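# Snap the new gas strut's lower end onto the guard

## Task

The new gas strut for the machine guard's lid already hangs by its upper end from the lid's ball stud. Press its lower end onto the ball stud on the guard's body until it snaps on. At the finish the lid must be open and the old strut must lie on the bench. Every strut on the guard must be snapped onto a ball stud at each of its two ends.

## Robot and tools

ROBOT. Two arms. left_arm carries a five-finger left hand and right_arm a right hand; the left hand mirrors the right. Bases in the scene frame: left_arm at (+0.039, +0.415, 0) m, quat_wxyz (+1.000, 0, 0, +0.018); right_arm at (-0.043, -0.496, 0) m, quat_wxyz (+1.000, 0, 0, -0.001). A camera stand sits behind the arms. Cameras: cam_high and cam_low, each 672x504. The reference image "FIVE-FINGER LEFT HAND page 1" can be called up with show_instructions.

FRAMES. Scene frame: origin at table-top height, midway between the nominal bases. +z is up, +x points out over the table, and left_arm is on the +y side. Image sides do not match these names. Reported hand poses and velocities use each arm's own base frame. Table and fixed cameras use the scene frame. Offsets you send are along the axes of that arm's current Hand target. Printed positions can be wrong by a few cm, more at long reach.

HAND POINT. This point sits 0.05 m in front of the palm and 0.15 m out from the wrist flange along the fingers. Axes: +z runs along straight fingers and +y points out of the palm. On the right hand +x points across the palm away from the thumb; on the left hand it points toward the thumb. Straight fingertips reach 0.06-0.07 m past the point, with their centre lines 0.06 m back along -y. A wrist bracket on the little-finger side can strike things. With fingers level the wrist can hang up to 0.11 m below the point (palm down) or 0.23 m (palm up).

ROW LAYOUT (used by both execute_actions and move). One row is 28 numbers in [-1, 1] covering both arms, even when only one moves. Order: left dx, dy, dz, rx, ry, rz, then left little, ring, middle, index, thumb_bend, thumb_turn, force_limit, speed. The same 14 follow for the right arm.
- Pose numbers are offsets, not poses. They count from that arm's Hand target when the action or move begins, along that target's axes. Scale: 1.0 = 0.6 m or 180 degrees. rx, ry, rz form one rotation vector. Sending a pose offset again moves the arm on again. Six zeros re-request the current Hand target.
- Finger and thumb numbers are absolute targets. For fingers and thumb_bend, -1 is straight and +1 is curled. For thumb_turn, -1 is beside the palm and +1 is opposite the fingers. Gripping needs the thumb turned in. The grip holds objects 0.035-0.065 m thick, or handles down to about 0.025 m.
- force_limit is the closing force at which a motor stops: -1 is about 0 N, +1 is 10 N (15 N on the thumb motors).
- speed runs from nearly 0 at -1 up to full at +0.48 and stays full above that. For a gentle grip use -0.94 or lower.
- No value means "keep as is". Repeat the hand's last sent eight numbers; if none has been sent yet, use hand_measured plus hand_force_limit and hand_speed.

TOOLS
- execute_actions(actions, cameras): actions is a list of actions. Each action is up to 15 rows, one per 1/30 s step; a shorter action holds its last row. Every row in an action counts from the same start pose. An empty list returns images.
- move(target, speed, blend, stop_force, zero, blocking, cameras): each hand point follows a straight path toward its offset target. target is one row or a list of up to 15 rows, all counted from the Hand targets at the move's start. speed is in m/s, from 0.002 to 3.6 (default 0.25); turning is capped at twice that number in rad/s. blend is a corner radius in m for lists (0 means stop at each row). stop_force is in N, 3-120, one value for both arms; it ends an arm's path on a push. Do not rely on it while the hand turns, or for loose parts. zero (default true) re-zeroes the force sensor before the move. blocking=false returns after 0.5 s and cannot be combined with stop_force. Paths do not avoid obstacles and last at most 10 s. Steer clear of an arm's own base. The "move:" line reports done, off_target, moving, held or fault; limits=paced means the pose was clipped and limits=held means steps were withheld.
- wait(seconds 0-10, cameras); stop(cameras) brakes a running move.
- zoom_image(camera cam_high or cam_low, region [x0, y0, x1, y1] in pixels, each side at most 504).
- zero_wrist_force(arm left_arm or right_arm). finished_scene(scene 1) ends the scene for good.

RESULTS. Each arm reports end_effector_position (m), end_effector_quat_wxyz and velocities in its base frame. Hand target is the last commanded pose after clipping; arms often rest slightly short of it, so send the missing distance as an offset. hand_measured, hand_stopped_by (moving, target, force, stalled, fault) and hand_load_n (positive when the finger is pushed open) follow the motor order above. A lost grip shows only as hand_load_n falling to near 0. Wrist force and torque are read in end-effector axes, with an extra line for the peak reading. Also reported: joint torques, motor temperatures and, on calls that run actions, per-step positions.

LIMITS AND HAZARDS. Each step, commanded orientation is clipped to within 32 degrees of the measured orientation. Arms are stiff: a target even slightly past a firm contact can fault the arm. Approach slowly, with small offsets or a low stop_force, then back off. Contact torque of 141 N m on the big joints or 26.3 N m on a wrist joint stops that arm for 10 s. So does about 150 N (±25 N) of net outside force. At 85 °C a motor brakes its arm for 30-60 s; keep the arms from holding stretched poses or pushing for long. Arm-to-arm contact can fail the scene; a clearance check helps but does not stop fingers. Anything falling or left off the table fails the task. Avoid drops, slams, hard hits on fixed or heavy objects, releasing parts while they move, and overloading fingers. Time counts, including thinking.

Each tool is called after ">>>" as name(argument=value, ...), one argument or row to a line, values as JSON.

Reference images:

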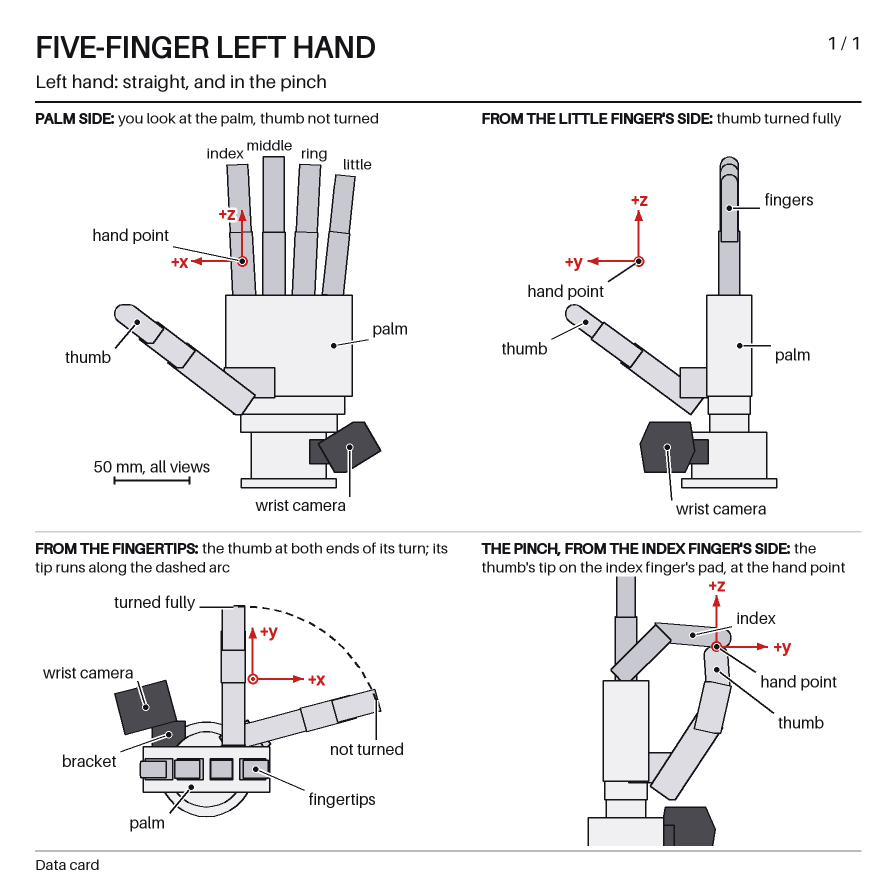

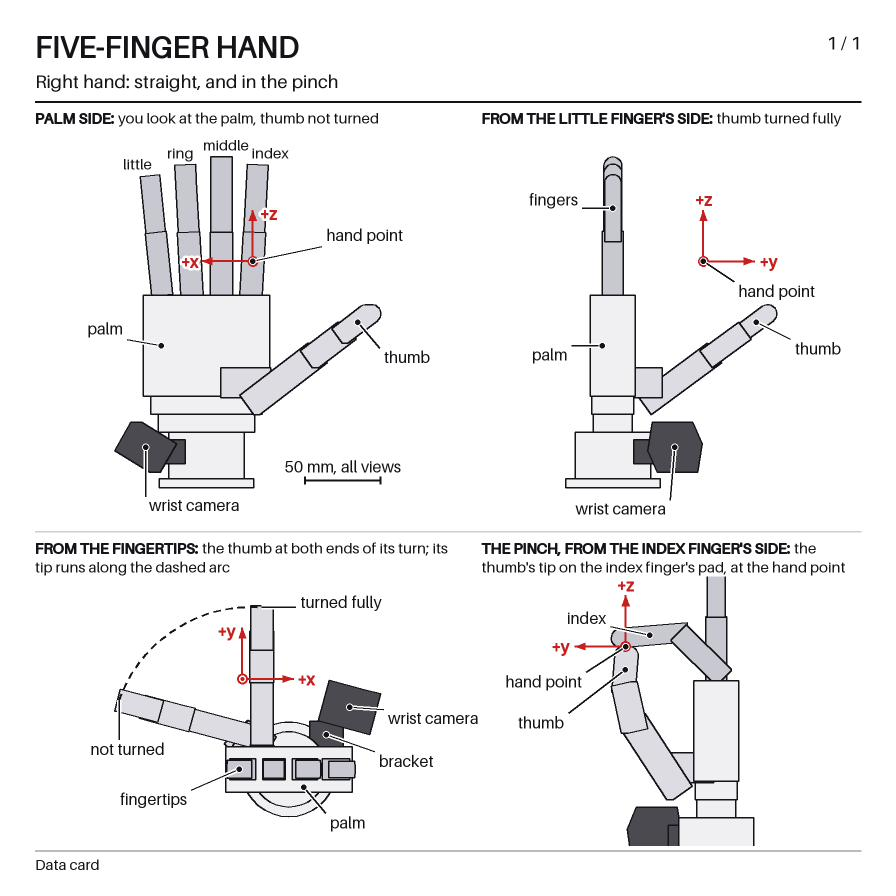

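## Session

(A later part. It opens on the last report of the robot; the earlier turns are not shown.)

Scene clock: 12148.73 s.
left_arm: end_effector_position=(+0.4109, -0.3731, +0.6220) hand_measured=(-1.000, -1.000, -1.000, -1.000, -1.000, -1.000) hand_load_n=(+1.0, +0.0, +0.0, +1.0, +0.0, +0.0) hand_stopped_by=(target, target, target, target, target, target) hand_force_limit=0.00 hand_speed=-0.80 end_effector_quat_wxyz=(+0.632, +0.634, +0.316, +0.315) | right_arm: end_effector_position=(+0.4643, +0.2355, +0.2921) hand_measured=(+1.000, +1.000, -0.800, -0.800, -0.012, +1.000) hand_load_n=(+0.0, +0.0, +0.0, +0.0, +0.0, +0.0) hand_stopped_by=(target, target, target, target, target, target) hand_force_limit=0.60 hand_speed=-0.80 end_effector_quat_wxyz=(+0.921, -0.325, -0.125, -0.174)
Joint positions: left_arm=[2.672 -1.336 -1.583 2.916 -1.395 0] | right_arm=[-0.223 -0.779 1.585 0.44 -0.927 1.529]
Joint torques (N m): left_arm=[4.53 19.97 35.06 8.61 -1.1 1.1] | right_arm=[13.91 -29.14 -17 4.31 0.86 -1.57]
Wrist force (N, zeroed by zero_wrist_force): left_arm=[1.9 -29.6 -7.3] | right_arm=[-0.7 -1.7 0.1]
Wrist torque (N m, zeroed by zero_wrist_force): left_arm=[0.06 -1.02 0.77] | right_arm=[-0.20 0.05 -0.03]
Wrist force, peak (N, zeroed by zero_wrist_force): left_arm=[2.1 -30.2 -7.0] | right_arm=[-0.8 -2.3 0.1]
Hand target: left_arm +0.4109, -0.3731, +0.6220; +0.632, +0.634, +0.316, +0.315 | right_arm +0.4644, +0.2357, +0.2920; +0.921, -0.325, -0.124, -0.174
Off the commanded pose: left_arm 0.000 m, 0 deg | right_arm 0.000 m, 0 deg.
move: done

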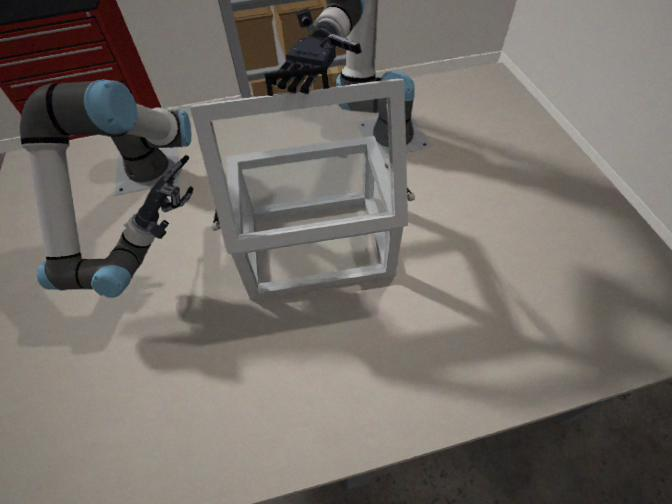

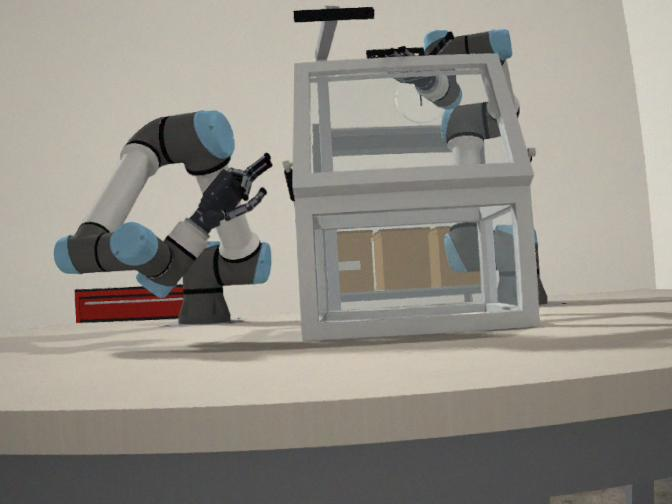

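>>> move(
  target=[0,0,0,0,0,0,-1,-1,-1,-1,-1,-1,0,-0.8,0.036,-0.1506,-0.1266,0,0,0,1,1,-0.8,-0.8,-0.8,-1,0.6,0.2],
  speed=0.15,
)

>>> move(
  target=[0,0,0,0,0,0,-1,-1,-1,-1,-1,-1,0,-0.8,0,0,0,-0.6662,-0.0920,0.1229,1,1,1,1,-0.8,-1,0.0,-0.2],
  speed=0.2,
  cameras=["cam_low", "cam_high"],
)

Scene clock: 12182.63 s.
left_arm: end_effector_position=(+0.4109, -0.3731, +0.6220) hand_measured=(-1.000, -1.000, -1.000, -1.000, -1.000, -1.000) hand_load_n=(+1.0, +0.0, +0.0, +0.5, +0.0, +0.0) hand_stopped_by=(target, target, target, target, target, target) hand_force_limit=0.00 hand_speed=-0.80 end_effector_quat_wxyz=(+0.632, +0.634, +0.316, +0.315) | right_arm: end_effector_position=(+0.4565, +0.1160, +0.2920) hand_measured=(+1.000, +1.000, -0.800, -0.800, -0.800, -1.000) hand_load_n=(+0.0, +0.0, +0.0, +0.0, +0.0, +0.0) hand_stopped_by=(target, target, target, target, target, target) hand_force_limit=0.60 hand_speed=0.20 end_effector_quat_wxyz=(+0.921, -0.325, -0.125, -0.174)
Joint positions: left_arm=[2.672 -1.336 -1.583 2.916 -1.395 0] | right_arm=[-0.464 -0.81 1.6 0.305 -1.022 1.797]
Joint torques (N m): left_arm=[4.56 19.86 34.95 8.56 -1.01 1.18] | right_arm=[2.16 -42.98 -1.62 4.35 0.49 0.38]
Wrist force (N, zeroed by zero_wrist_force): left_arm=[1.9 -30.0 -7.2] | right_arm=[-0.4 -1.7 -0.2]
Wrist torque (N m, zeroed by zero_wrist_force): left_arm=[0.04 -1.02 0.76] | right_arm=[-0.17 0.00 0.05]
Wrist force, peak (N, zeroed by zero_wrist_force): left_arm=[2.2 -30.1 -7.3] | right_arm=[-0.3 -3.2 -1.0]
Hand target: left_arm +0.4109, -0.3731, +0.6220; +0.632, +0.634, +0.316, +0.315 | right_arm +0.4565, +0.1159, +0.2920; +0.921, -0.325, -0.124, -0.174
Off the commanded pose: left_arm 0.000 m, 0 deg | right_arm 0.000 m, 0 deg.
move: done

Scene clock: 12188.50 s.
left_arm: end_effector_position=(+0.4109, -0.3731, +0.6220) hand_measured=(-1.000, -1.000, -1.000, -1.000, -1.000, -1.000) hand_load_n=(+0.5, +0.5, +0.0, +0.5, +0.0, +0.0) hand_stopped_by=(target, target, target, target, target, target) hand_force_limit=0.00 hand_speed=-0.80 end_effector_quat_wxyz=(+0.632, +0.634, +0.316, +0.315) | right_arm: end_effector_position=(+0.4565, +0.1160, +0.2920) hand_measured=(+1.000, +1.000, +1.000, +1.000, -0.800, -1.000) hand_load_n=(+0.0, +0.0, +0.0, +0.0, +0.0, -0.5) hand_stopped_by=(target, target, target, target, target, target) hand_force_limit=0.00 hand_speed=-0.20 end_effector_quat_wxyz=(-0.174, +0.984, -0.032, +0.006)
Joint positions: left_arm=[2.672 -1.336 -1.583 2.916 -1.395 0] | right_arm=[-0.101 -1.608 1.705 -1.656 -1.221 4.675]
Joint torques (N m): left_arm=[4.47 19.6 35.42 8.5 -1.01 1.17] | right_arm=[-10.37 -29.27 -12.63 -0.42 -0.84 0.68]
Wrist force (N, zeroed by zero_wrist_force): left_arm=[2.1 -30.0 -7.1] | right_arm=[-3.1 -1.8 -1.9]
Wrist torque (N m, zeroed by zero_wrist_force): left_arm=[0.04 -1.05 0.78] | right_arm=[-0.12 0.35 -0.08]
Wrist force, peak (N, zeroed by zero_wrist_force): left_arm=[2.0 -30.1 -7.4] | right_arm=[-3.2 -2.0 -1.8]
Hand target: left_arm +0.4109, -0.3731, +0.6220; +0.632, +0.634, +0.316, +0.315 | right_arm +0.4565, +0.1159, +0.2920; -0.174, +0.984, -0.032, +0.006
Off the commanded pose: left_arm 0.000 m, 0 deg | right_arm 0.000 m, 0 deg.
move: done

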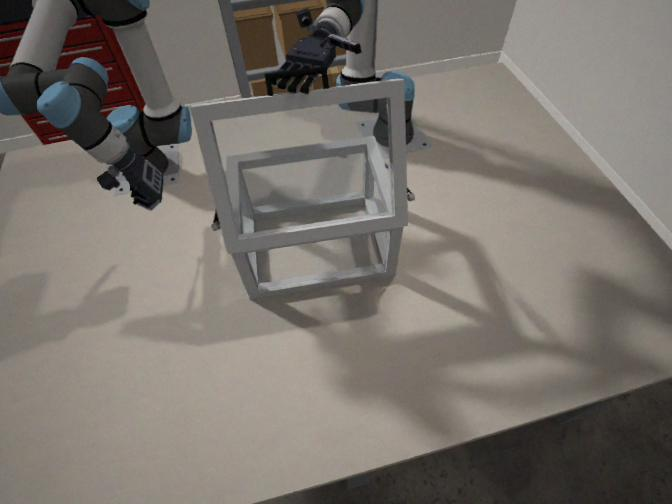

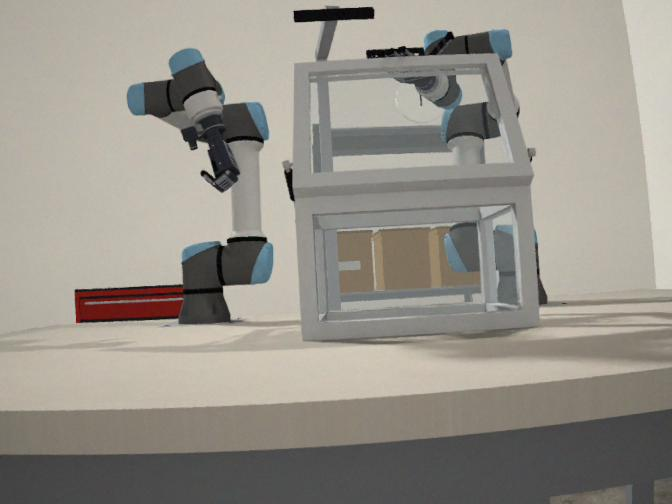

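>>> zoom_image(
  camera="cam_low",
  region=[170, 90, 300, 210],
)

Scaled by 3.877.

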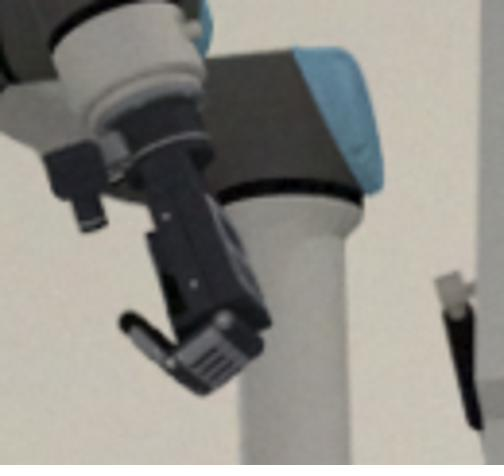

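>>> zoom_image(
  camera="cam_low",
  region=[195, 120, 250, 200],
)

Scaled by 6.300.

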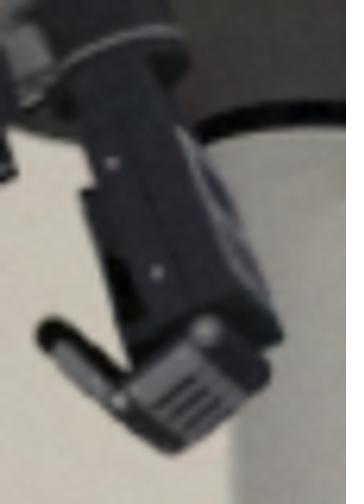

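>>> move(
  target=[0,0,0,0,0,0,-1,-1,-1,-1,-1,-1,0,-0.8,-0.1118,-0.0610,0.1747,0,0,0,1,1,1,1,-0.8,-1,0.0,-0.2],
  speed=0.12,
  cameras=["cam_low", "cam_high"],
)

>>> zoom_image(
  camera="cam_low",
  region=[235, 160, 305, 240],
)

Scene clock: 12235.10 s.
left_arm: end_effector_position=(+0.4109, -0.3731, +0.6220) hand_measured=(-1.000, -1.000, -1.000, -1.000, -1.000, -1.000) hand_load_n=(+0.5, +0.0, +0.0, +1.0, +0.0, +0.0) hand_stopped_by=(target, target, target, target, target, target) hand_force_limit=0.00 hand_speed=-0.80 end_effector_quat_wxyz=(+0.632, +0.634, +0.316, +0.315) | right_arm: end_effector_position=(+0.3942, +0.1905, +0.2061) hand_measured=(+1.000, +1.000, +1.000, +1.000, -0.800, -1.000) hand_load_n=(+0.5, +0.0, +0.0, +0.0, +0.0, +0.0) hand_stopped_by=(target, target, target, target, target, target) hand_force_limit=0.00 hand_speed=-0.20 end_effector_quat_wxyz=(-0.174, +0.984, -0.032, +0.006)
Joint positions: left_arm=[2.672 -1.336 -1.583 2.916 -1.395 0] | right_arm=[0.061 -1.661 1.995 -1.951 -1.224 4.847]
Joint torques (N m): left_arm=[4.36 19.84 34.73 8.58 -0.97 1.07] | right_arm=[-12.17 -7.43 -20.25 -2.45 0.3 -0.74]
Wrist force (N, zeroed by zero_wrist_force): left_arm=[2.1 -29.9 -7.1] | right_arm=[-2.7 -1.7 -2.0]
Wrist torque (N m, zeroed by zero_wrist_force): left_arm=[0.04 -1.06 0.78] | right_arm=[-0.11 0.28 -0.08]
Wrist force, peak (N, zeroed by zero_wrist_force): left_arm=[2.0 -30.2 -7.1] | right_arm=[-3.5 -1.7 -1.9]
Hand target: left_arm +0.4109, -0.3731, +0.6220; +0.632, +0.634, +0.316, +0.315 | right_arm +0.3942, +0.1905, +0.2060; -0.174, +0.984, -0.032, +0.006
Off the commanded pose: left_arm 0.000 m, 0 deg | right_arm 0.000 m, 0 deg.
move: done

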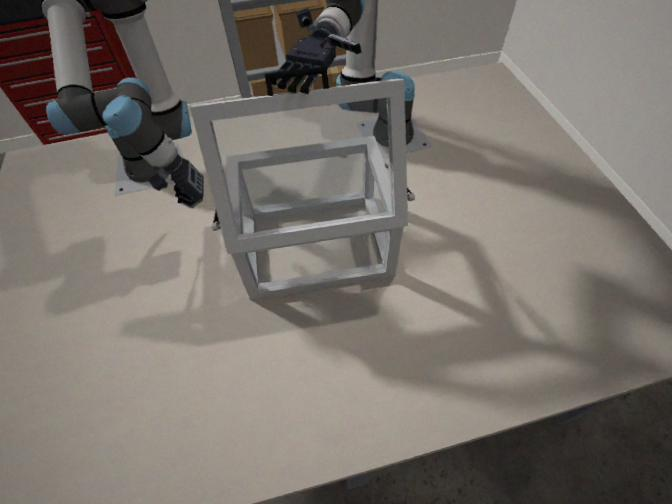

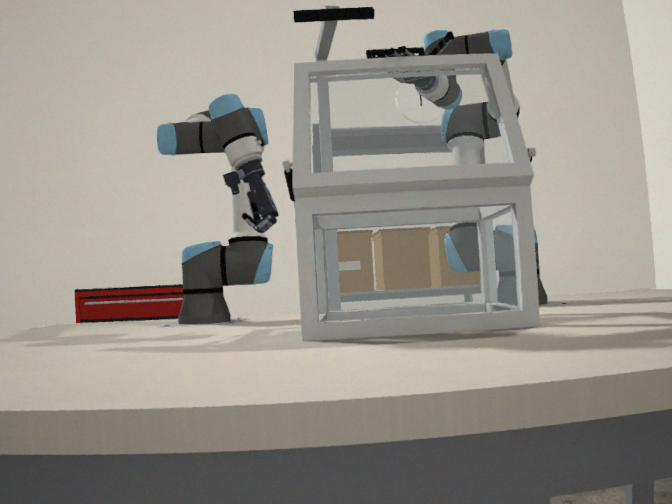

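Scaled by 6.300.

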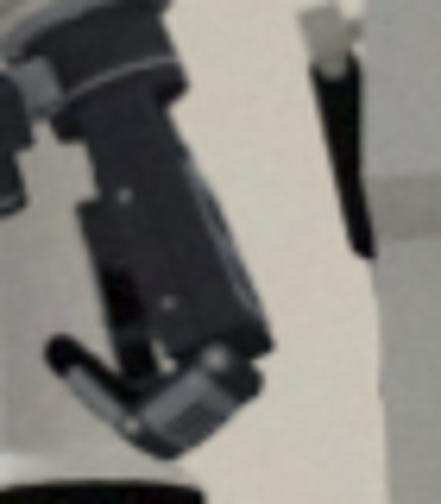

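>>> move(
  target=[
    [0,0,0,0,0,0,-1,-1,-1,-1,-1,-1,0,-0.8,0,0.0114,0.0313,0,0,0,1,1,1,1,-0.8,-1,0.0,-0.2],
    [0,0,0,0,0,0,-1,-1,-1,-1,-1,-1,0,-0.8,0,-0.0394,0.0499,0,0,0,1,1,1,1,-0.8,-1,0.0,-0.2],
  ],
  speed=0.06,
  cameras=["cam_low", "cam_high"],
)

>>> zoom_image(
  camera="cam_low",
  region=[245, 170, 310, 245],
)

>>> zoom_image(
  camera="cam_high",
  region=[150, 130, 250, 240],
)

Scene clock: 12261.87 s.
left_arm: end_effector_position=(+0.4109, -0.3731, +0.6220) hand_measured=(-1.000, -1.000, -1.000, -1.000, -1.000, -1.000) hand_load_n=(+0.5, +0.0, +0.0, +0.5, +0.0, +0.0) hand_stopped_by=(target, target, target, target, target, target) hand_force_limit=0.00 hand_speed=-0.80 end_effector_quat_wxyz=(+0.632, +0.634, +0.316, +0.315) | right_arm: end_effector_position=(+0.3964, +0.2230, +0.1860) hand_measured=(+1.000, +1.000, +1.000, +1.000, -0.800, -1.000) hand_load_n=(+0.0, +0.0, +0.0, +0.0, +0.0, +0.0) hand_stopped_by=(target, target, target, target, target, target) hand_force_limit=0.00 hand_speed=-0.20 end_effector_quat_wxyz=(-0.174, +0.984, -0.032, +0.006) end_effector_velocity=(-0.001, -0.002, +0.000) end_effector_angular_velocity=(-0.001, +0.000, +0.001)
Joint positions: left_arm=[2.672 -1.336 -1.583 2.916 -1.395 0] | right_arm=[0.134 -1.603 2.003 -2.043 -1.229 4.925]
Joint velocities: left_arm=[within noise] | right_arm=[-0.004 -0.003 0.003 0.003 0 -0.005]
Joint torques (N m): left_arm=[4.07 19.44 34.55 8.5 -0.99 1.26] | right_arm=[-9.7 -32.33 -11.39 -0.62 -0.55 -1.63]
Wrist force (N, zeroed by zero_wrist_force): left_arm=[2.1 -30.0 -7.1] | right_arm=[-3.1 -1.7 -1.9]
Wrist torque (N m, zeroed by zero_wrist_force): left_arm=[0.03 -1.04 0.78] | right_arm=[-0.13 0.33 -0.09]
Wrist force, peak (N, zeroed by zero_wrist_force): left_arm=[2.2 -30.0 -7.2] | right_arm=[-3.2 -2.3 -1.9]
Hand target: left_arm +0.4109, -0.3731, +0.6220; +0.632, +0.634, +0.316, +0.315 | right_arm +0.3963, +0.2229, +0.1860; -0.174, +0.984, -0.032, +0.006
Off the commanded pose: left_arm 0.000 m, 0 deg | right_arm 0.000 m, 0 deg.
move: done

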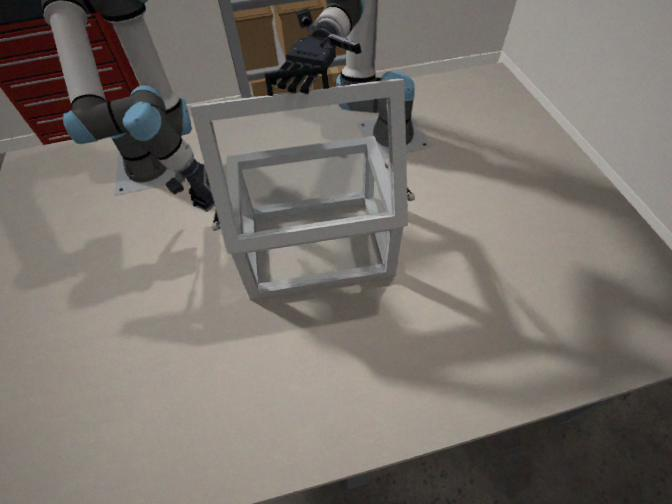

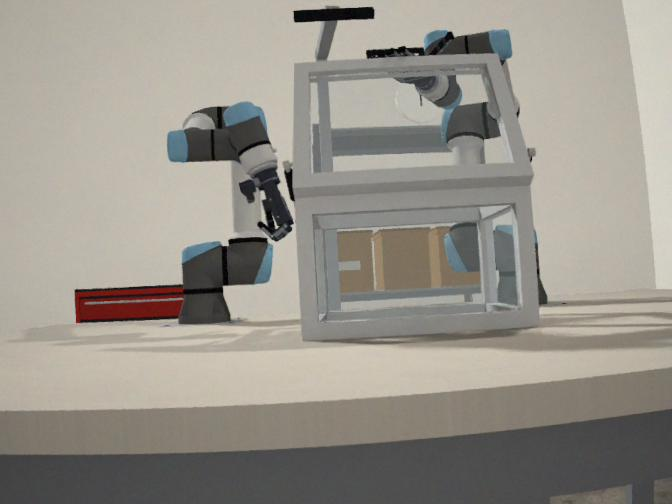

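Scaled by 6.720.

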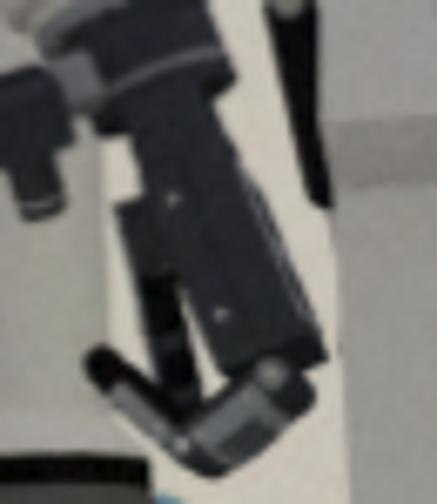

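Scaled by 4.582.

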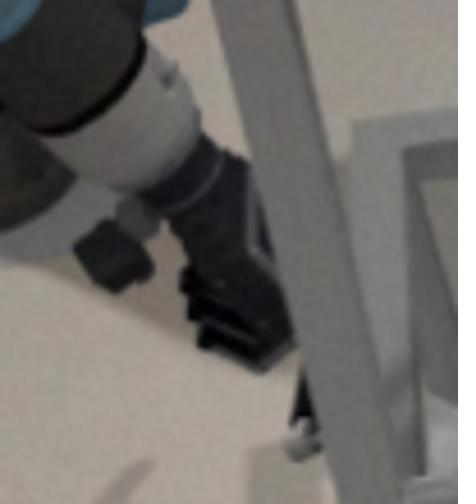

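>>> move(
  target=[0,0,0,0,0,0,-1,-1,-1,-1,-1,-1,0,-0.8,0.001,-0.0324,0.0083,0,0,0,1,1,1,1,-0.8,-1,0.0,-0.2],
  speed=0.01,
  stop_force=10,
  cameras=["cam_low", "cam_high"],
)

>>> zoom_image(
  camera="cam_low",
  region=[245, 170, 310, 245],
)

Scene clock: 12274.63 s.
left_arm: end_effector_position=(+0.4109, -0.3731, +0.6220) hand_measured=(-1.000, -1.000, -1.000, -1.000, -1.000, -1.000) hand_load_n=(+0.5, +0.0, +0.0, +1.0, +0.0, +0.0) hand_stopped_by=(target, target, target, target, target, target) hand_force_limit=0.00 hand_speed=-0.80 end_effector_quat_wxyz=(+0.632, +0.634, +0.316, +0.315) | right_arm: end_effector_position=(+0.3971, +0.2310, +0.1868) hand_measured=(+1.000, +1.000, +1.000, +1.000, -0.800, -1.000) hand_load_n=(+0.0, +0.0, +0.0, +0.0, +0.0, +0.0) hand_stopped_by=(target, target, target, target, target, target) hand_force_limit=0.00 hand_speed=-0.20 end_effector_quat_wxyz=(-0.174, +0.984, -0.032, +0.006)
Joint positions: left_arm=[2.672 -1.336 -1.583 2.916 -1.395 0] | right_arm=[0.152 -1.593 1.993 -2.049 -1.23 4.943]
Joint torques (N m): left_arm=[4.07 19.65 34.6 8.39 -0.97 1.12] | right_arm=[-7.54 -31.61 -12.14 -1.37 4.13 -1.33]
Wrist force (N, zeroed by zero_wrist_force): left_arm=[2.0 -29.6 -7.2] | right_arm=[-3.5 8.5 -1.6]
Wrist torque (N m, zeroed by zero_wrist_force): left_arm=[0.06 -1.04 0.77] | right_arm=[0.30 0.33 0.22]
Wrist force, peak (N, zeroed by zero_wrist_force): left_arm=[1.8 -30.2 -7.3] | right_arm=[-2.7 18.3 -2.9]
Hand target: left_arm +0.4109, -0.3731, +0.6220; +0.632, +0.634, +0.316, +0.315 | right_arm +0.3971, +0.2310, +0.1868; -0.174, +0.984, -0.032, +0.006 (not the last commanded pose)
Off the commanded pose: left_arm 0.000 m, 0 deg | right_arm 0.012 m, 0 deg.
move: contact (right_arm)

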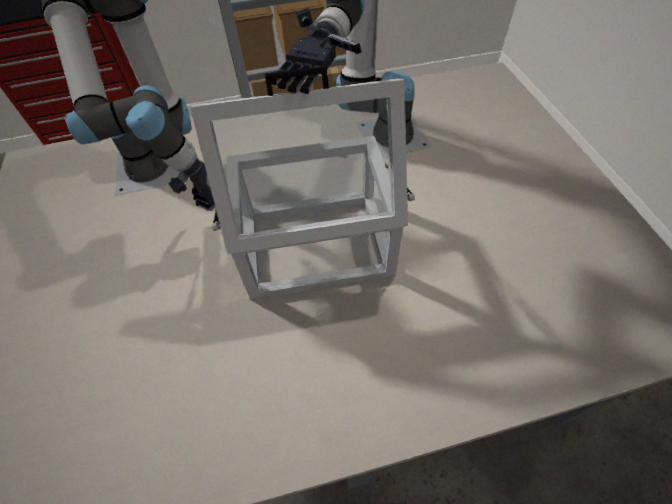

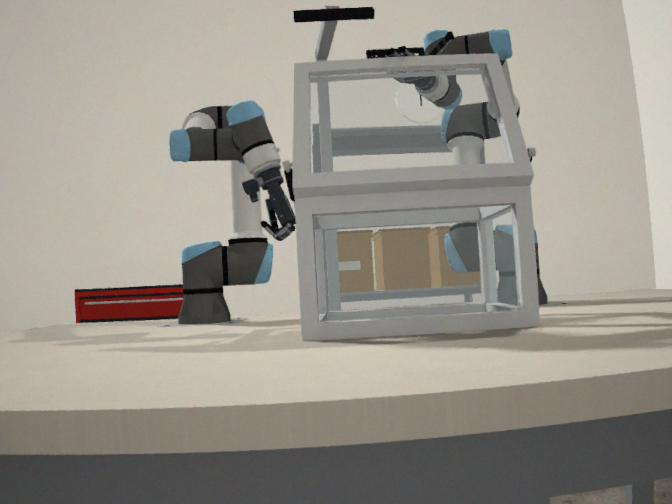

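Scaled by 6.720.

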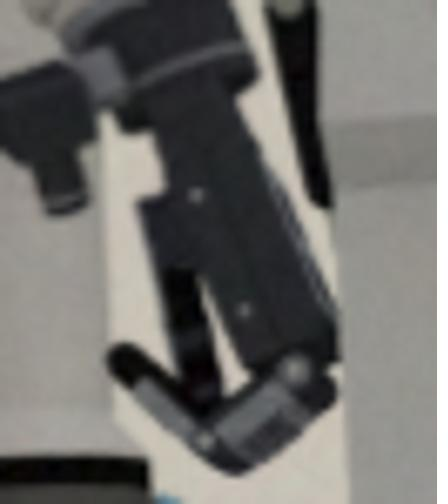

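>>> move(
  target=[0,0,0,0,0,0,-1,-1,-1,-1,-1,-1,0,-0.8,0.0008,-0.0235,0.0086,0,0,0,1,1,1,1,-0.8,-1,0.0,-0.2],
  speed=0.008,
  stop_force=18,
  cameras=["cam_low", "cam_high"],
)

>>> zoom_image(
  camera="cam_low",
  region=[245, 170, 310, 245],
)

Scene clock: 12294.13 s.
left_arm: end_effector_position=(+0.4109, -0.3731, +0.6220) hand_measured=(-1.000, -1.000, -1.000, -1.000, -1.000, -1.000) hand_load_n=(+0.5, +0.0, +0.0, +0.5, -0.5, +0.0) hand_stopped_by=(target, target, target, target, target, target) hand_force_limit=0.00 hand_speed=-0.80 end_effector_quat_wxyz=(+0.632, +0.634, +0.316, +0.315) | right_arm: end_effector_position=(+0.3971, +0.2316, +0.1868) hand_measured=(+1.000, +1.000, +1.000, +1.000, -0.800, -1.000) hand_load_n=(-0.5, +0.0, +0.0, +0.0, +0.0, +0.0) hand_stopped_by=(target, target, target, target, target, target) hand_force_limit=0.00 hand_speed=-0.20 end_effector_quat_wxyz=(-0.174, +0.984, -0.033, +0.006)
Joint positions: left_arm=[2.672 -1.336 -1.583 2.916 -1.395 0] | right_arm=[0.153 -1.592 1.992 -2.05 -1.23 4.945]
Joint torques (N m): left_arm=[4.11 20.04 34.79 8.36 -1 1.14] | right_arm=[-3.37 -33.62 -16.64 -2.16 7.09 -1.43]
Wrist force (N, zeroed by zero_wrist_force): left_arm=[2.1 -29.9 -7.3] | right_arm=[-2.5 26.2 -2.9]
Wrist torque (N m, zeroed by zero_wrist_force): left_arm=[0.04 -1.05 0.78] | right_arm=[1.21 0.36 0.89]
Wrist force, peak (N, zeroed by zero_wrist_force): left_arm=[2.1 -30.1 -7.3] | right_arm=[-1.0 35.4 -5.5]
Hand target: left_arm +0.4109, -0.3731, +0.6220; +0.632, +0.634, +0.316, +0.315 | right_arm +0.3971, +0.2315, +0.1868; -0.174, +0.984, -0.033, +0.006 (not the last commanded pose)
Off the commanded pose: left_arm 0.000 m, 0 deg | right_arm 0.014 m, 0 deg.
move: contact (right_arm)

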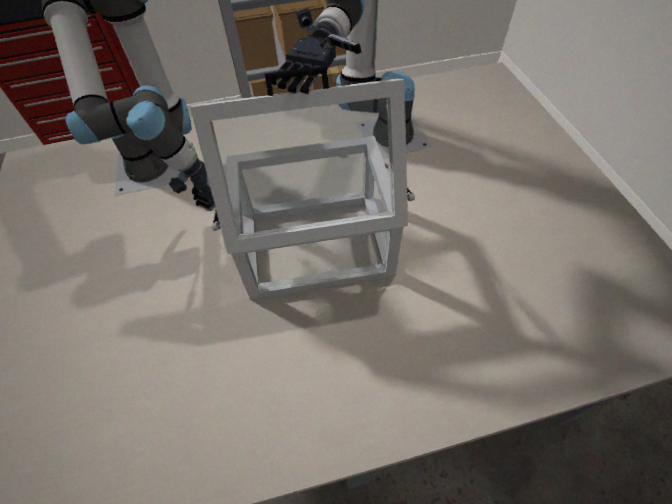

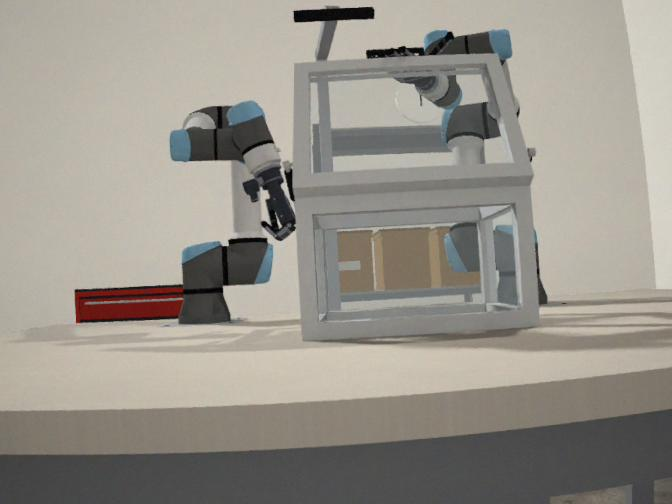

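Scaled by 6.720.

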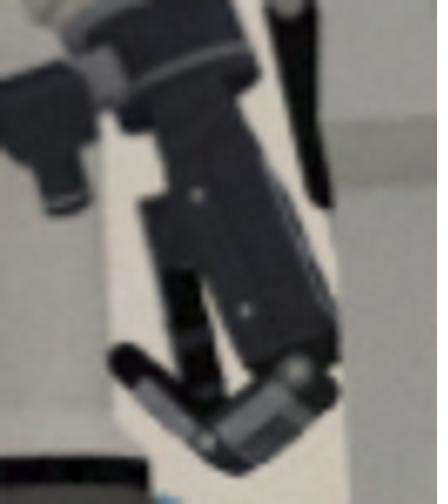

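>>> move(
  target=[0,0,0,0,0,0,-1,-1,-1,-1,-1,-1,0,-0.8,-0.0001,0.0036,-0.0013,0,0,0,1,1,1,1,-0.8,-1,0.0,-0.2],
  speed=0.02,
)

>>> move(
  target=[0,0,0,0,0,0,-1,-1,-1,-1,-1,-1,0,-0.8,0.0008,-0.0235,0.0086,0,0,0,1,1,1,1,-0.8,-1,0.0,-0.2],
  speed=0.006,
  stop_force=38,
  cameras=["cam_low", "cam_high"],
)

>>> zoom_image(
  camera="cam_low",
  region=[245, 170, 310, 245],
)

Scene clock: 12331.53 s.
left_arm: end_effector_position=(+0.4109, -0.3731, +0.6220) hand_measured=(-1.000, -1.000, -1.000, -1.000, -1.000, -1.000) hand_load_n=(+1.0, +0.0, +0.0, +0.5, +0.0, +0.0) hand_stopped_by=(target, target, target, target, target, target) hand_force_limit=0.00 hand_speed=-0.80 end_effector_quat_wxyz=(+0.632, +0.634, +0.316, +0.315) | right_arm: end_effector_position=(+0.3969, +0.2292, +0.1868) hand_measured=(+1.000, +1.000, +1.000, +1.000, -0.800, -1.000) hand_load_n=(+0.0, +0.0, +0.0, +0.0, +0.0, -0.5) hand_stopped_by=(target, target, target, target, target, target) hand_force_limit=0.00 hand_speed=-0.20 end_effector_quat_wxyz=(-0.174, +0.984, -0.033, +0.006)
Joint positions: left_arm=[2.672 -1.336 -1.583 2.916 -1.395 0] | right_arm=[0.148 -1.595 1.995 -2.047 -1.23 4.94]
Joint torques (N m): left_arm=[4.42 19.18 34.86 8.41 -1 1.16] | right_arm=[-8.01 -25.27 -14.28 -0.91 2.33 -0.38]
Wrist force (N, zeroed by zero_wrist_force): left_arm=[2.1 -30.0 -7.2] | right_arm=[-3.0 -2.2 -2.0]
Wrist torque (N m, zeroed by zero_wrist_force): left_arm=[0.06 -1.06 0.78] | right_arm=[-0.20 0.32 -0.06]
Wrist force, peak (N, zeroed by zero_wrist_force): left_arm=[2.0 -30.1 -7.3] | right_arm=[-2.4 26.3 -2.7]
Hand target: left_arm +0.4109, -0.3731, +0.6220; +0.632, +0.634, +0.316, +0.315 | right_arm +0.3969, +0.2293, +0.1868; -0.174, +0.984, -0.033, +0.006
Off the commanded pose: left_arm 0.000 m, 0 deg | right_arm 0.000 m, 0 deg.
move: done

Scene clock: 12332.97 s.
left_arm: end_effector_position=(+0.4109, -0.3731, +0.6220) hand_measured=(-1.000, -1.000, -1.000, -1.000, -1.000, -1.000) hand_load_n=(+0.5, +0.5, +0.0, +0.5, +0.0, +0.0) hand_stopped_by=(target, target, target, target, target, target) hand_force_limit=0.00 hand_speed=-0.80 end_effector_quat_wxyz=(+0.632, +0.634, +0.316, +0.315) | right_arm: end_effector_position=(+0.3972, +0.2320, +0.1867) hand_measured=(+1.000, +1.000, +1.000, +1.000, -0.800, -1.000) hand_load_n=(+0.0, +0.0, +0.0, +0.0, +0.0, +0.0) hand_stopped_by=(target, target, target, target, target, target) hand_force_limit=0.00 hand_speed=-0.20 end_effector_quat_wxyz=(-0.173, +0.984, -0.033, +0.006)
Joint positions: left_arm=[2.672 -1.336 -1.583 2.916 -1.395 0] | right_arm=[0.154 -1.591 1.992 -2.05 -1.231 4.946]
Joint torques (N m): left_arm=[3.95 19.53 34.71 8.31 -1.05 1.11] | right_arm=[1.42 -35.19 -18.01 -3.43 10.13 -0.72]
Wrist force (N, zeroed by zero_wrist_force): left_arm=[2.1 -29.5 -7.1] | right_arm=[-5.6 37.8 -5.4]
Wrist torque (N m, zeroed by zero_wrist_force): left_arm=[0.05 -1.05 0.78] | right_arm=[1.68 0.52 0.98]
Wrist force, peak (N, zeroed by zero_wrist_force): left_arm=[2.1 -30.0 -7.3] | right_arm=[-3.3 44.1 -8.2]
Hand target: left_arm +0.4109, -0.3731, +0.6220; +0.632, +0.634, +0.316, +0.315 | right_arm +0.3972, +0.2320, +0.1867; -0.173, +0.984, -0.033, +0.006 (not the last commanded pose)
Off the commanded pose: left_arm 0.000 m, 0 deg | right_arm 0.012 m, 0 deg.
move: contact (right_arm)

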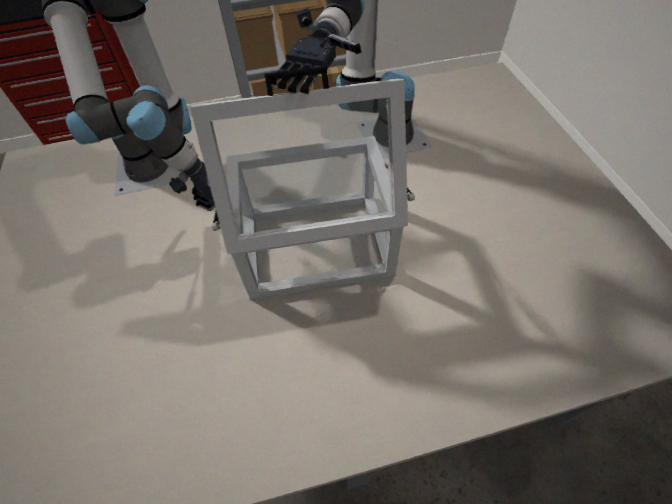

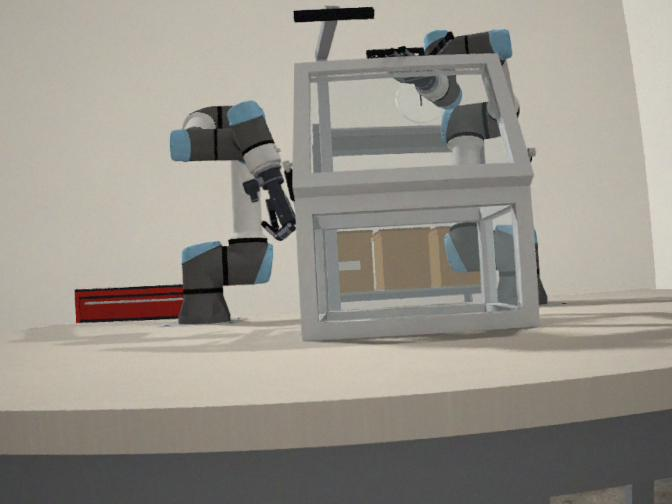

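Scaled by 6.720.

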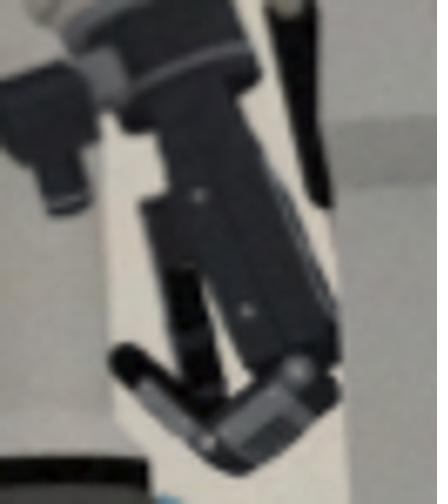

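>>> move(
  target=[0,0,0,0,0,0,-1,-1,-1,-1,-1,-1,0,-0.8,-0.0001,0.0050,-0.0018,0,0,0,1,1,1,1,-0.8,-1,0.0,-0.2],
  speed=0.02,
)

>>> move(
  target=[0,0,0,0,0,0,-1,-1,-1,-1,-1,-1,0,-0.8,0.0004,-0.012,0.0043,0,0,0,1,1,1,1,-0.8,-1,0.0,-0.2],
  speed=0.005,
  stop_force=8,
)

Scene clock: 12341.70 s.
left_arm: end_effector_position=(+0.4109, -0.3731, +0.6220) hand_measured=(-1.000, -1.000, -1.000, -1.000, -1.000, -1.000) hand_load_n=(+0.5, +0.0, +0.0, +1.0, +0.0, +0.0) hand_stopped_by=(target, target, target, target, target, target) hand_force_limit=0.00 hand_speed=-0.80 end_effector_quat_wxyz=(+0.632, +0.634, +0.316, +0.315) | right_arm: end_effector_position=(+0.3969, +0.2288, +0.1867) hand_measured=(+1.000, +1.000, +1.000, +1.000, -0.800, -1.000) hand_load_n=(+0.0, +0.0, +0.0, +0.0, +0.0, +0.0) hand_stopped_by=(target, target, target, target, target, target) hand_force_limit=0.00 hand_speed=-0.20 end_effector_quat_wxyz=(-0.173, +0.984, -0.033, +0.006)
Joint positions: left_arm=[2.672 -1.336 -1.583 2.916 -1.395 0] | right_arm=[0.147 -1.596 1.995 -2.047 -1.23 4.939]
Joint torques (N m): left_arm=[4.2 19.19 34.2 8.35 -0.99 1.13] | right_arm=[-1.86 -23.13 -14.16 -1.18 -1.12 -0.16]
Wrist force (N, zeroed by zero_wrist_force): left_arm=[2.1 -29.8 -7.2] | right_arm=[-2.9 -4.2 -2.3]
Wrist torque (N m, zeroed by zero_wrist_force): left_arm=[0.07 -1.06 0.78] | right_arm=[-0.49 0.32 -0.12]
Wrist force, peak (N, zeroed by zero_wrist_force): left_arm=[2.0 -30.2 -6.9] | right_arm=[-5.5 37.8 -5.1]
Hand target: left_arm +0.4109, -0.3731, +0.6220; +0.632, +0.634, +0.316, +0.315 | right_arm +0.3969, +0.2288, +0.1867; -0.173, +0.984, -0.033, +0.006
Off the commanded pose: left_arm 0.000 m, 0 deg | right_arm 0.000 m, 0 deg.
move: done

Scene clock: 12343.13 s.
left_arm: end_effector_position=(+0.4109, -0.3731, +0.6220) hand_measured=(-1.000, -1.000, -1.000, -1.000, -1.000, -1.000) hand_load_n=(+0.5, +0.0, +0.0, +1.0, -0.5, +0.0) hand_stopped_by=(target, target, target, target, target, target) hand_force_limit=0.00 hand_speed=-0.80 end_effector_quat_wxyz=(+0.632, +0.634, +0.316, +0.315) | right_arm: end_effector_position=(+0.3971, +0.2311, +0.1867) hand_measured=(+1.000, +1.000, +1.000, +1.000, -0.800, -1.000) hand_load_n=(+0.0, +0.0, +0.5, +0.0, +0.0, +0.0) hand_stopped_by=(target, target, target, target, target, target) hand_force_limit=0.00 hand_speed=-0.20 end_effector_quat_wxyz=(-0.173, +0.984, -0.033, +0.006)
Joint positions: left_arm=[2.672 -1.336 -1.583 2.916 -1.395 0] | right_arm=[0.152 -1.592 1.993 -2.049 -1.231 4.944]
Joint torques (N m): left_arm=[4.29 19.29 34.39 8.36 -0.98 1.13] | right_arm=[-11.3 -31.9 -14.26 -1.58 3.97 -0.43]
Wrist force (N, zeroed by zero_wrist_force): left_arm=[2.1 -30.0 -7.3] | right_arm=[-4.2 4.8 -1.6]
Wrist torque (N m, zeroed by zero_wrist_force): left_arm=[0.04 -1.05 0.78] | right_arm=[-0.10 0.34 0.01]
Wrist force, peak (N, zeroed by zero_wrist_force): left_arm=[2.2 -30.2 -7.3] | right_arm=[-2.5 8.6 -3.3]
Hand target: left_arm +0.4109, -0.3731, +0.6220; +0.632, +0.634, +0.316, +0.315 | right_arm +0.3971, +0.2311, +0.1867; -0.173, +0.984, -0.033, +0.006 (not the last commanded pose)
Off the commanded pose: left_arm 0.000 m, 0 deg | right_arm 0.005 m, 0 deg.
move: contact (right_arm)

>>> move(
  target=[
    [0,0,0,0,0,0,-1,-1,-1,-1,-1,-1,0,-0.8,0,0.0782,-0.0285,0,0,0,1,1,1,1,-0.8,-1,0.0,-0.2],
    [0,0,0,0,0,0,-1,-1,-1,-1,-1,-1,0,-0.8,0.165,-0.0065,-0.2605,0,0,0,1,1,1,-1,-0.8,-1,0.0,0.2],
    [0,0,0,0,0,0,-1,-1,-1,-1,-1,-1,0,-0.8,0.165,-0.0982,-0.2268,0,0,0,1,1,1,-1,-0.8,-1,0.0,0.2],
  ],
  speed=0.1,
  cameras=["cam_low", "cam_high"],
)

>>> zoom_image(
  camera="cam_low",
  region=[245, 140, 315, 235],
)

Scene clock: 12408.83 s.
left_arm: end_effector_position=(+0.4109, -0.3731, +0.6220) hand_measured=(-1.000, -1.000, -1.000, -1.000, -1.000, -1.000) hand_load_n=(+0.5, +0.0, +0.0, +0.5, +0.0, +0.0) hand_stopped_by=(target, target, target, target, target, target) hand_force_limit=0.00 hand_speed=-0.80 end_effector_quat_wxyz=(+0.632, +0.634, +0.316, +0.315) | right_arm: end_effector_position=(+0.4966, +0.2334, +0.3346) hand_measured=(+1.000, +1.000, +1.000, -1.000, -0.800, -1.000) hand_load_n=(+0.0, +0.0, +0.0, +0.0, -0.5, +0.0) hand_stopped_by=(target, target, target, target, target, target) hand_force_limit=0.00 hand_speed=0.20 end_effector_quat_wxyz=(-0.173, +0.984, -0.033, +0.006)
Joint positions: left_arm=[2.672 -1.336 -1.583 2.916 -1.395 0] | right_arm=[0.129 -1.44 1.441 -1.642 -1.229 4.92]
Joint torques (N m): left_arm=[4.28 18.92 34.61 8.14 -1.03 1.26] | right_arm=[-12.29 -37.65 -13.74 -0.7 -0.24 -1.2]
Wrist force (N, zeroed by zero_wrist_force): left_arm=[2.2 -30.1 -7.2] | right_arm=[-3.0 -4.2 -2.3]
Wrist torque (N m, zeroed by zero_wrist_force): left_arm=[0.04 -1.07 0.79] | right_arm=[-0.47 0.32 -0.13]
Wrist force, peak (N, zeroed by zero_wrist_force): left_arm=[2.3 -30.2 -7.2] | right_arm=[-4.5 4.8 -1.9]
Hand target: left_arm +0.4109, -0.3731, +0.6220; +0.632, +0.634, +0.316, +0.315 | right_arm +0.4965, +0.2334, +0.3347; -0.173, +0.984, -0.033, +0.006
Off the commanded pose: left_arm 0.000 m, 0 deg | right_arm 0.000 m, 0 deg.
move: done

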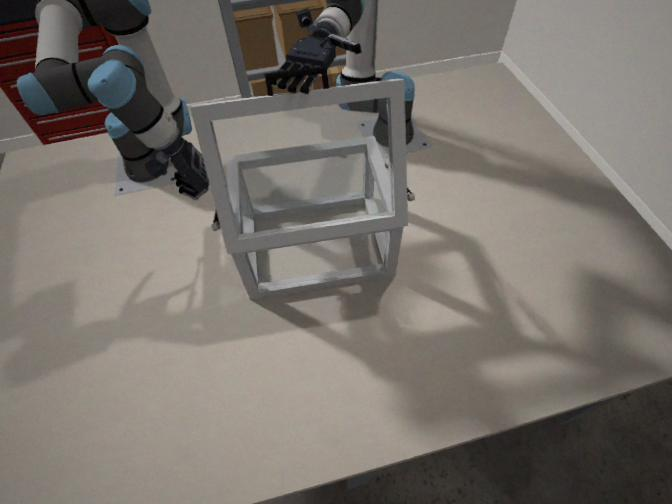

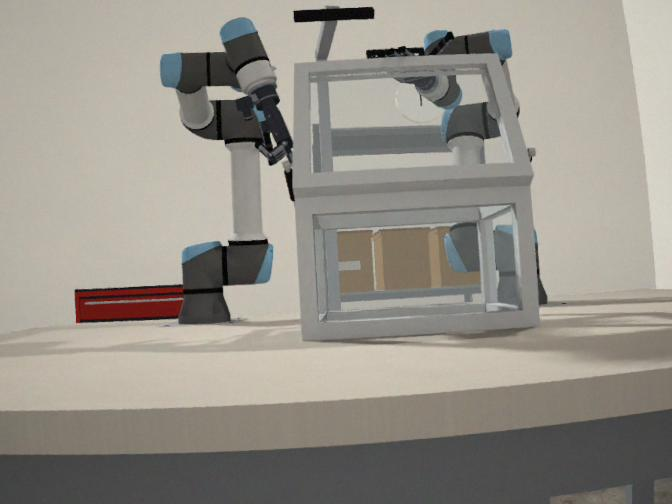

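Scaled by 5.305.

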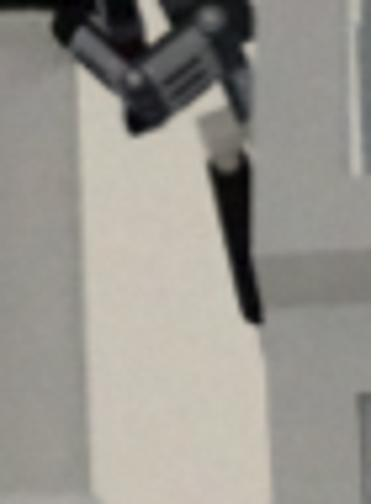

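>>> move(
  target=[0,0,0,0,0,0,-1,-1,-1,-1,-1,-1,0,-0.8,0,0.0206,0.0563,0,0,0,1,1,1,-1,-0.8,-1,0.0,0.2],
  speed=0.02,
  stop_force=6,
  cameras=["cam_low", "cam_high"],
)

>>> zoom_image(
  camera="cam_low",
  region=[245, 140, 315, 235],
)

>>> zoom_image(
  camera="cam_high",
  region=[160, 120, 250, 240],
)

Scene clock: 12421.67 s.
left_arm: end_effector_position=(+0.4109, -0.3731, +0.6220) hand_measured=(-1.000, -1.000, -1.000, -1.000, -1.000, -1.000) hand_load_n=(+0.5, +0.0, +0.0, +1.0, +0.0, +0.0) hand_stopped_by=(target, target, target, target, target, target) hand_force_limit=0.00 hand_speed=-0.80 end_effector_quat_wxyz=(+0.632, +0.634, +0.316, +0.315) | right_arm: end_effector_position=(+0.4965, +0.2333, +0.2987) hand_measured=(+1.000, +1.000, +1.000, -1.000, -0.800, -1.000) hand_load_n=(+0.0, +0.0, +0.0, +0.0, +0.0, +0.0) hand_stopped_by=(target, target, target, target, target, target) hand_force_limit=0.00 hand_speed=0.20 end_effector_quat_wxyz=(-0.173, +0.984, -0.033, +0.006)
Joint positions: left_arm=[2.672 -1.336 -1.583 2.916 -1.395 0] | right_arm=[0.129 -1.436 1.528 -1.733 -1.229 4.92]
Joint torques (N m): left_arm=[4.14 18.87 34.54 8.18 -1.14 1.19] | right_arm=[-11.57 -30.69 -28.54 -0.43 2.12 -0.8]
Wrist force (N, zeroed by zero_wrist_force): left_arm=[2.0 -29.8 -7.2] | right_arm=[-2.7 -4.3 -2.1]
Wrist torque (N m, zeroed by zero_wrist_force): left_arm=[0.06 -1.04 0.77] | right_arm=[-0.49 0.28 -0.12]
Wrist force, peak (N, zeroed by zero_wrist_force): left_arm=[2.1 -30.3 -7.1] | right_arm=[-3.1 -4.2 -2.7]
Hand target: left_arm +0.4109, -0.3731, +0.6220; +0.632, +0.634, +0.316, +0.315 | right_arm +0.4965, +0.2333, +0.2987; -0.173, +0.984, -0.033, +0.006
Off the commanded pose: left_arm 0.000 m, 0 deg | right_arm 0.000 m, 0 deg.
move: done

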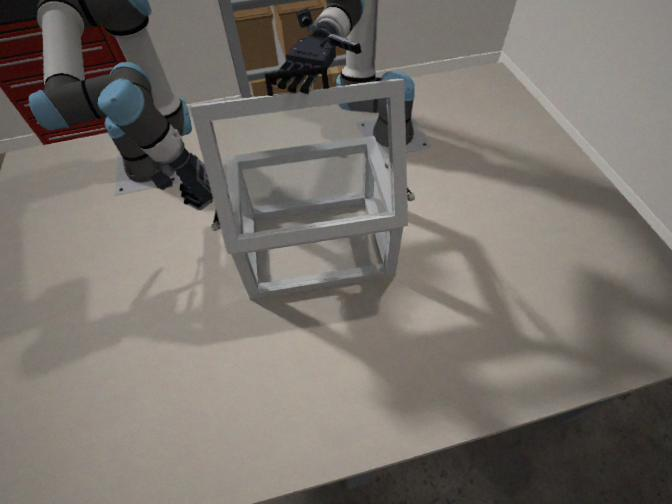

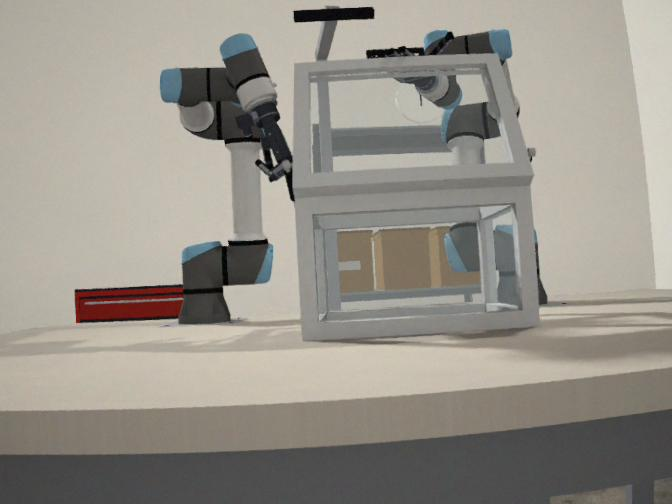

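Scaled by 5.305.

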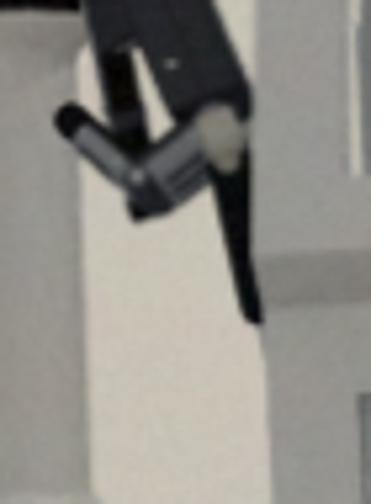

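Scaled by 4.200.

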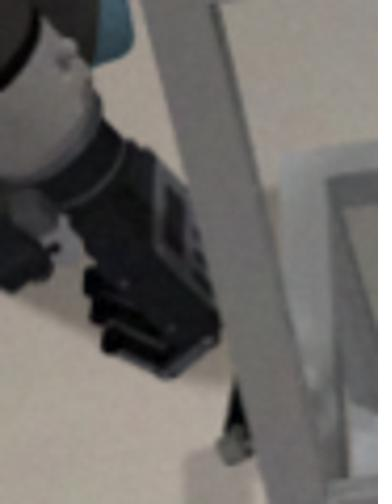

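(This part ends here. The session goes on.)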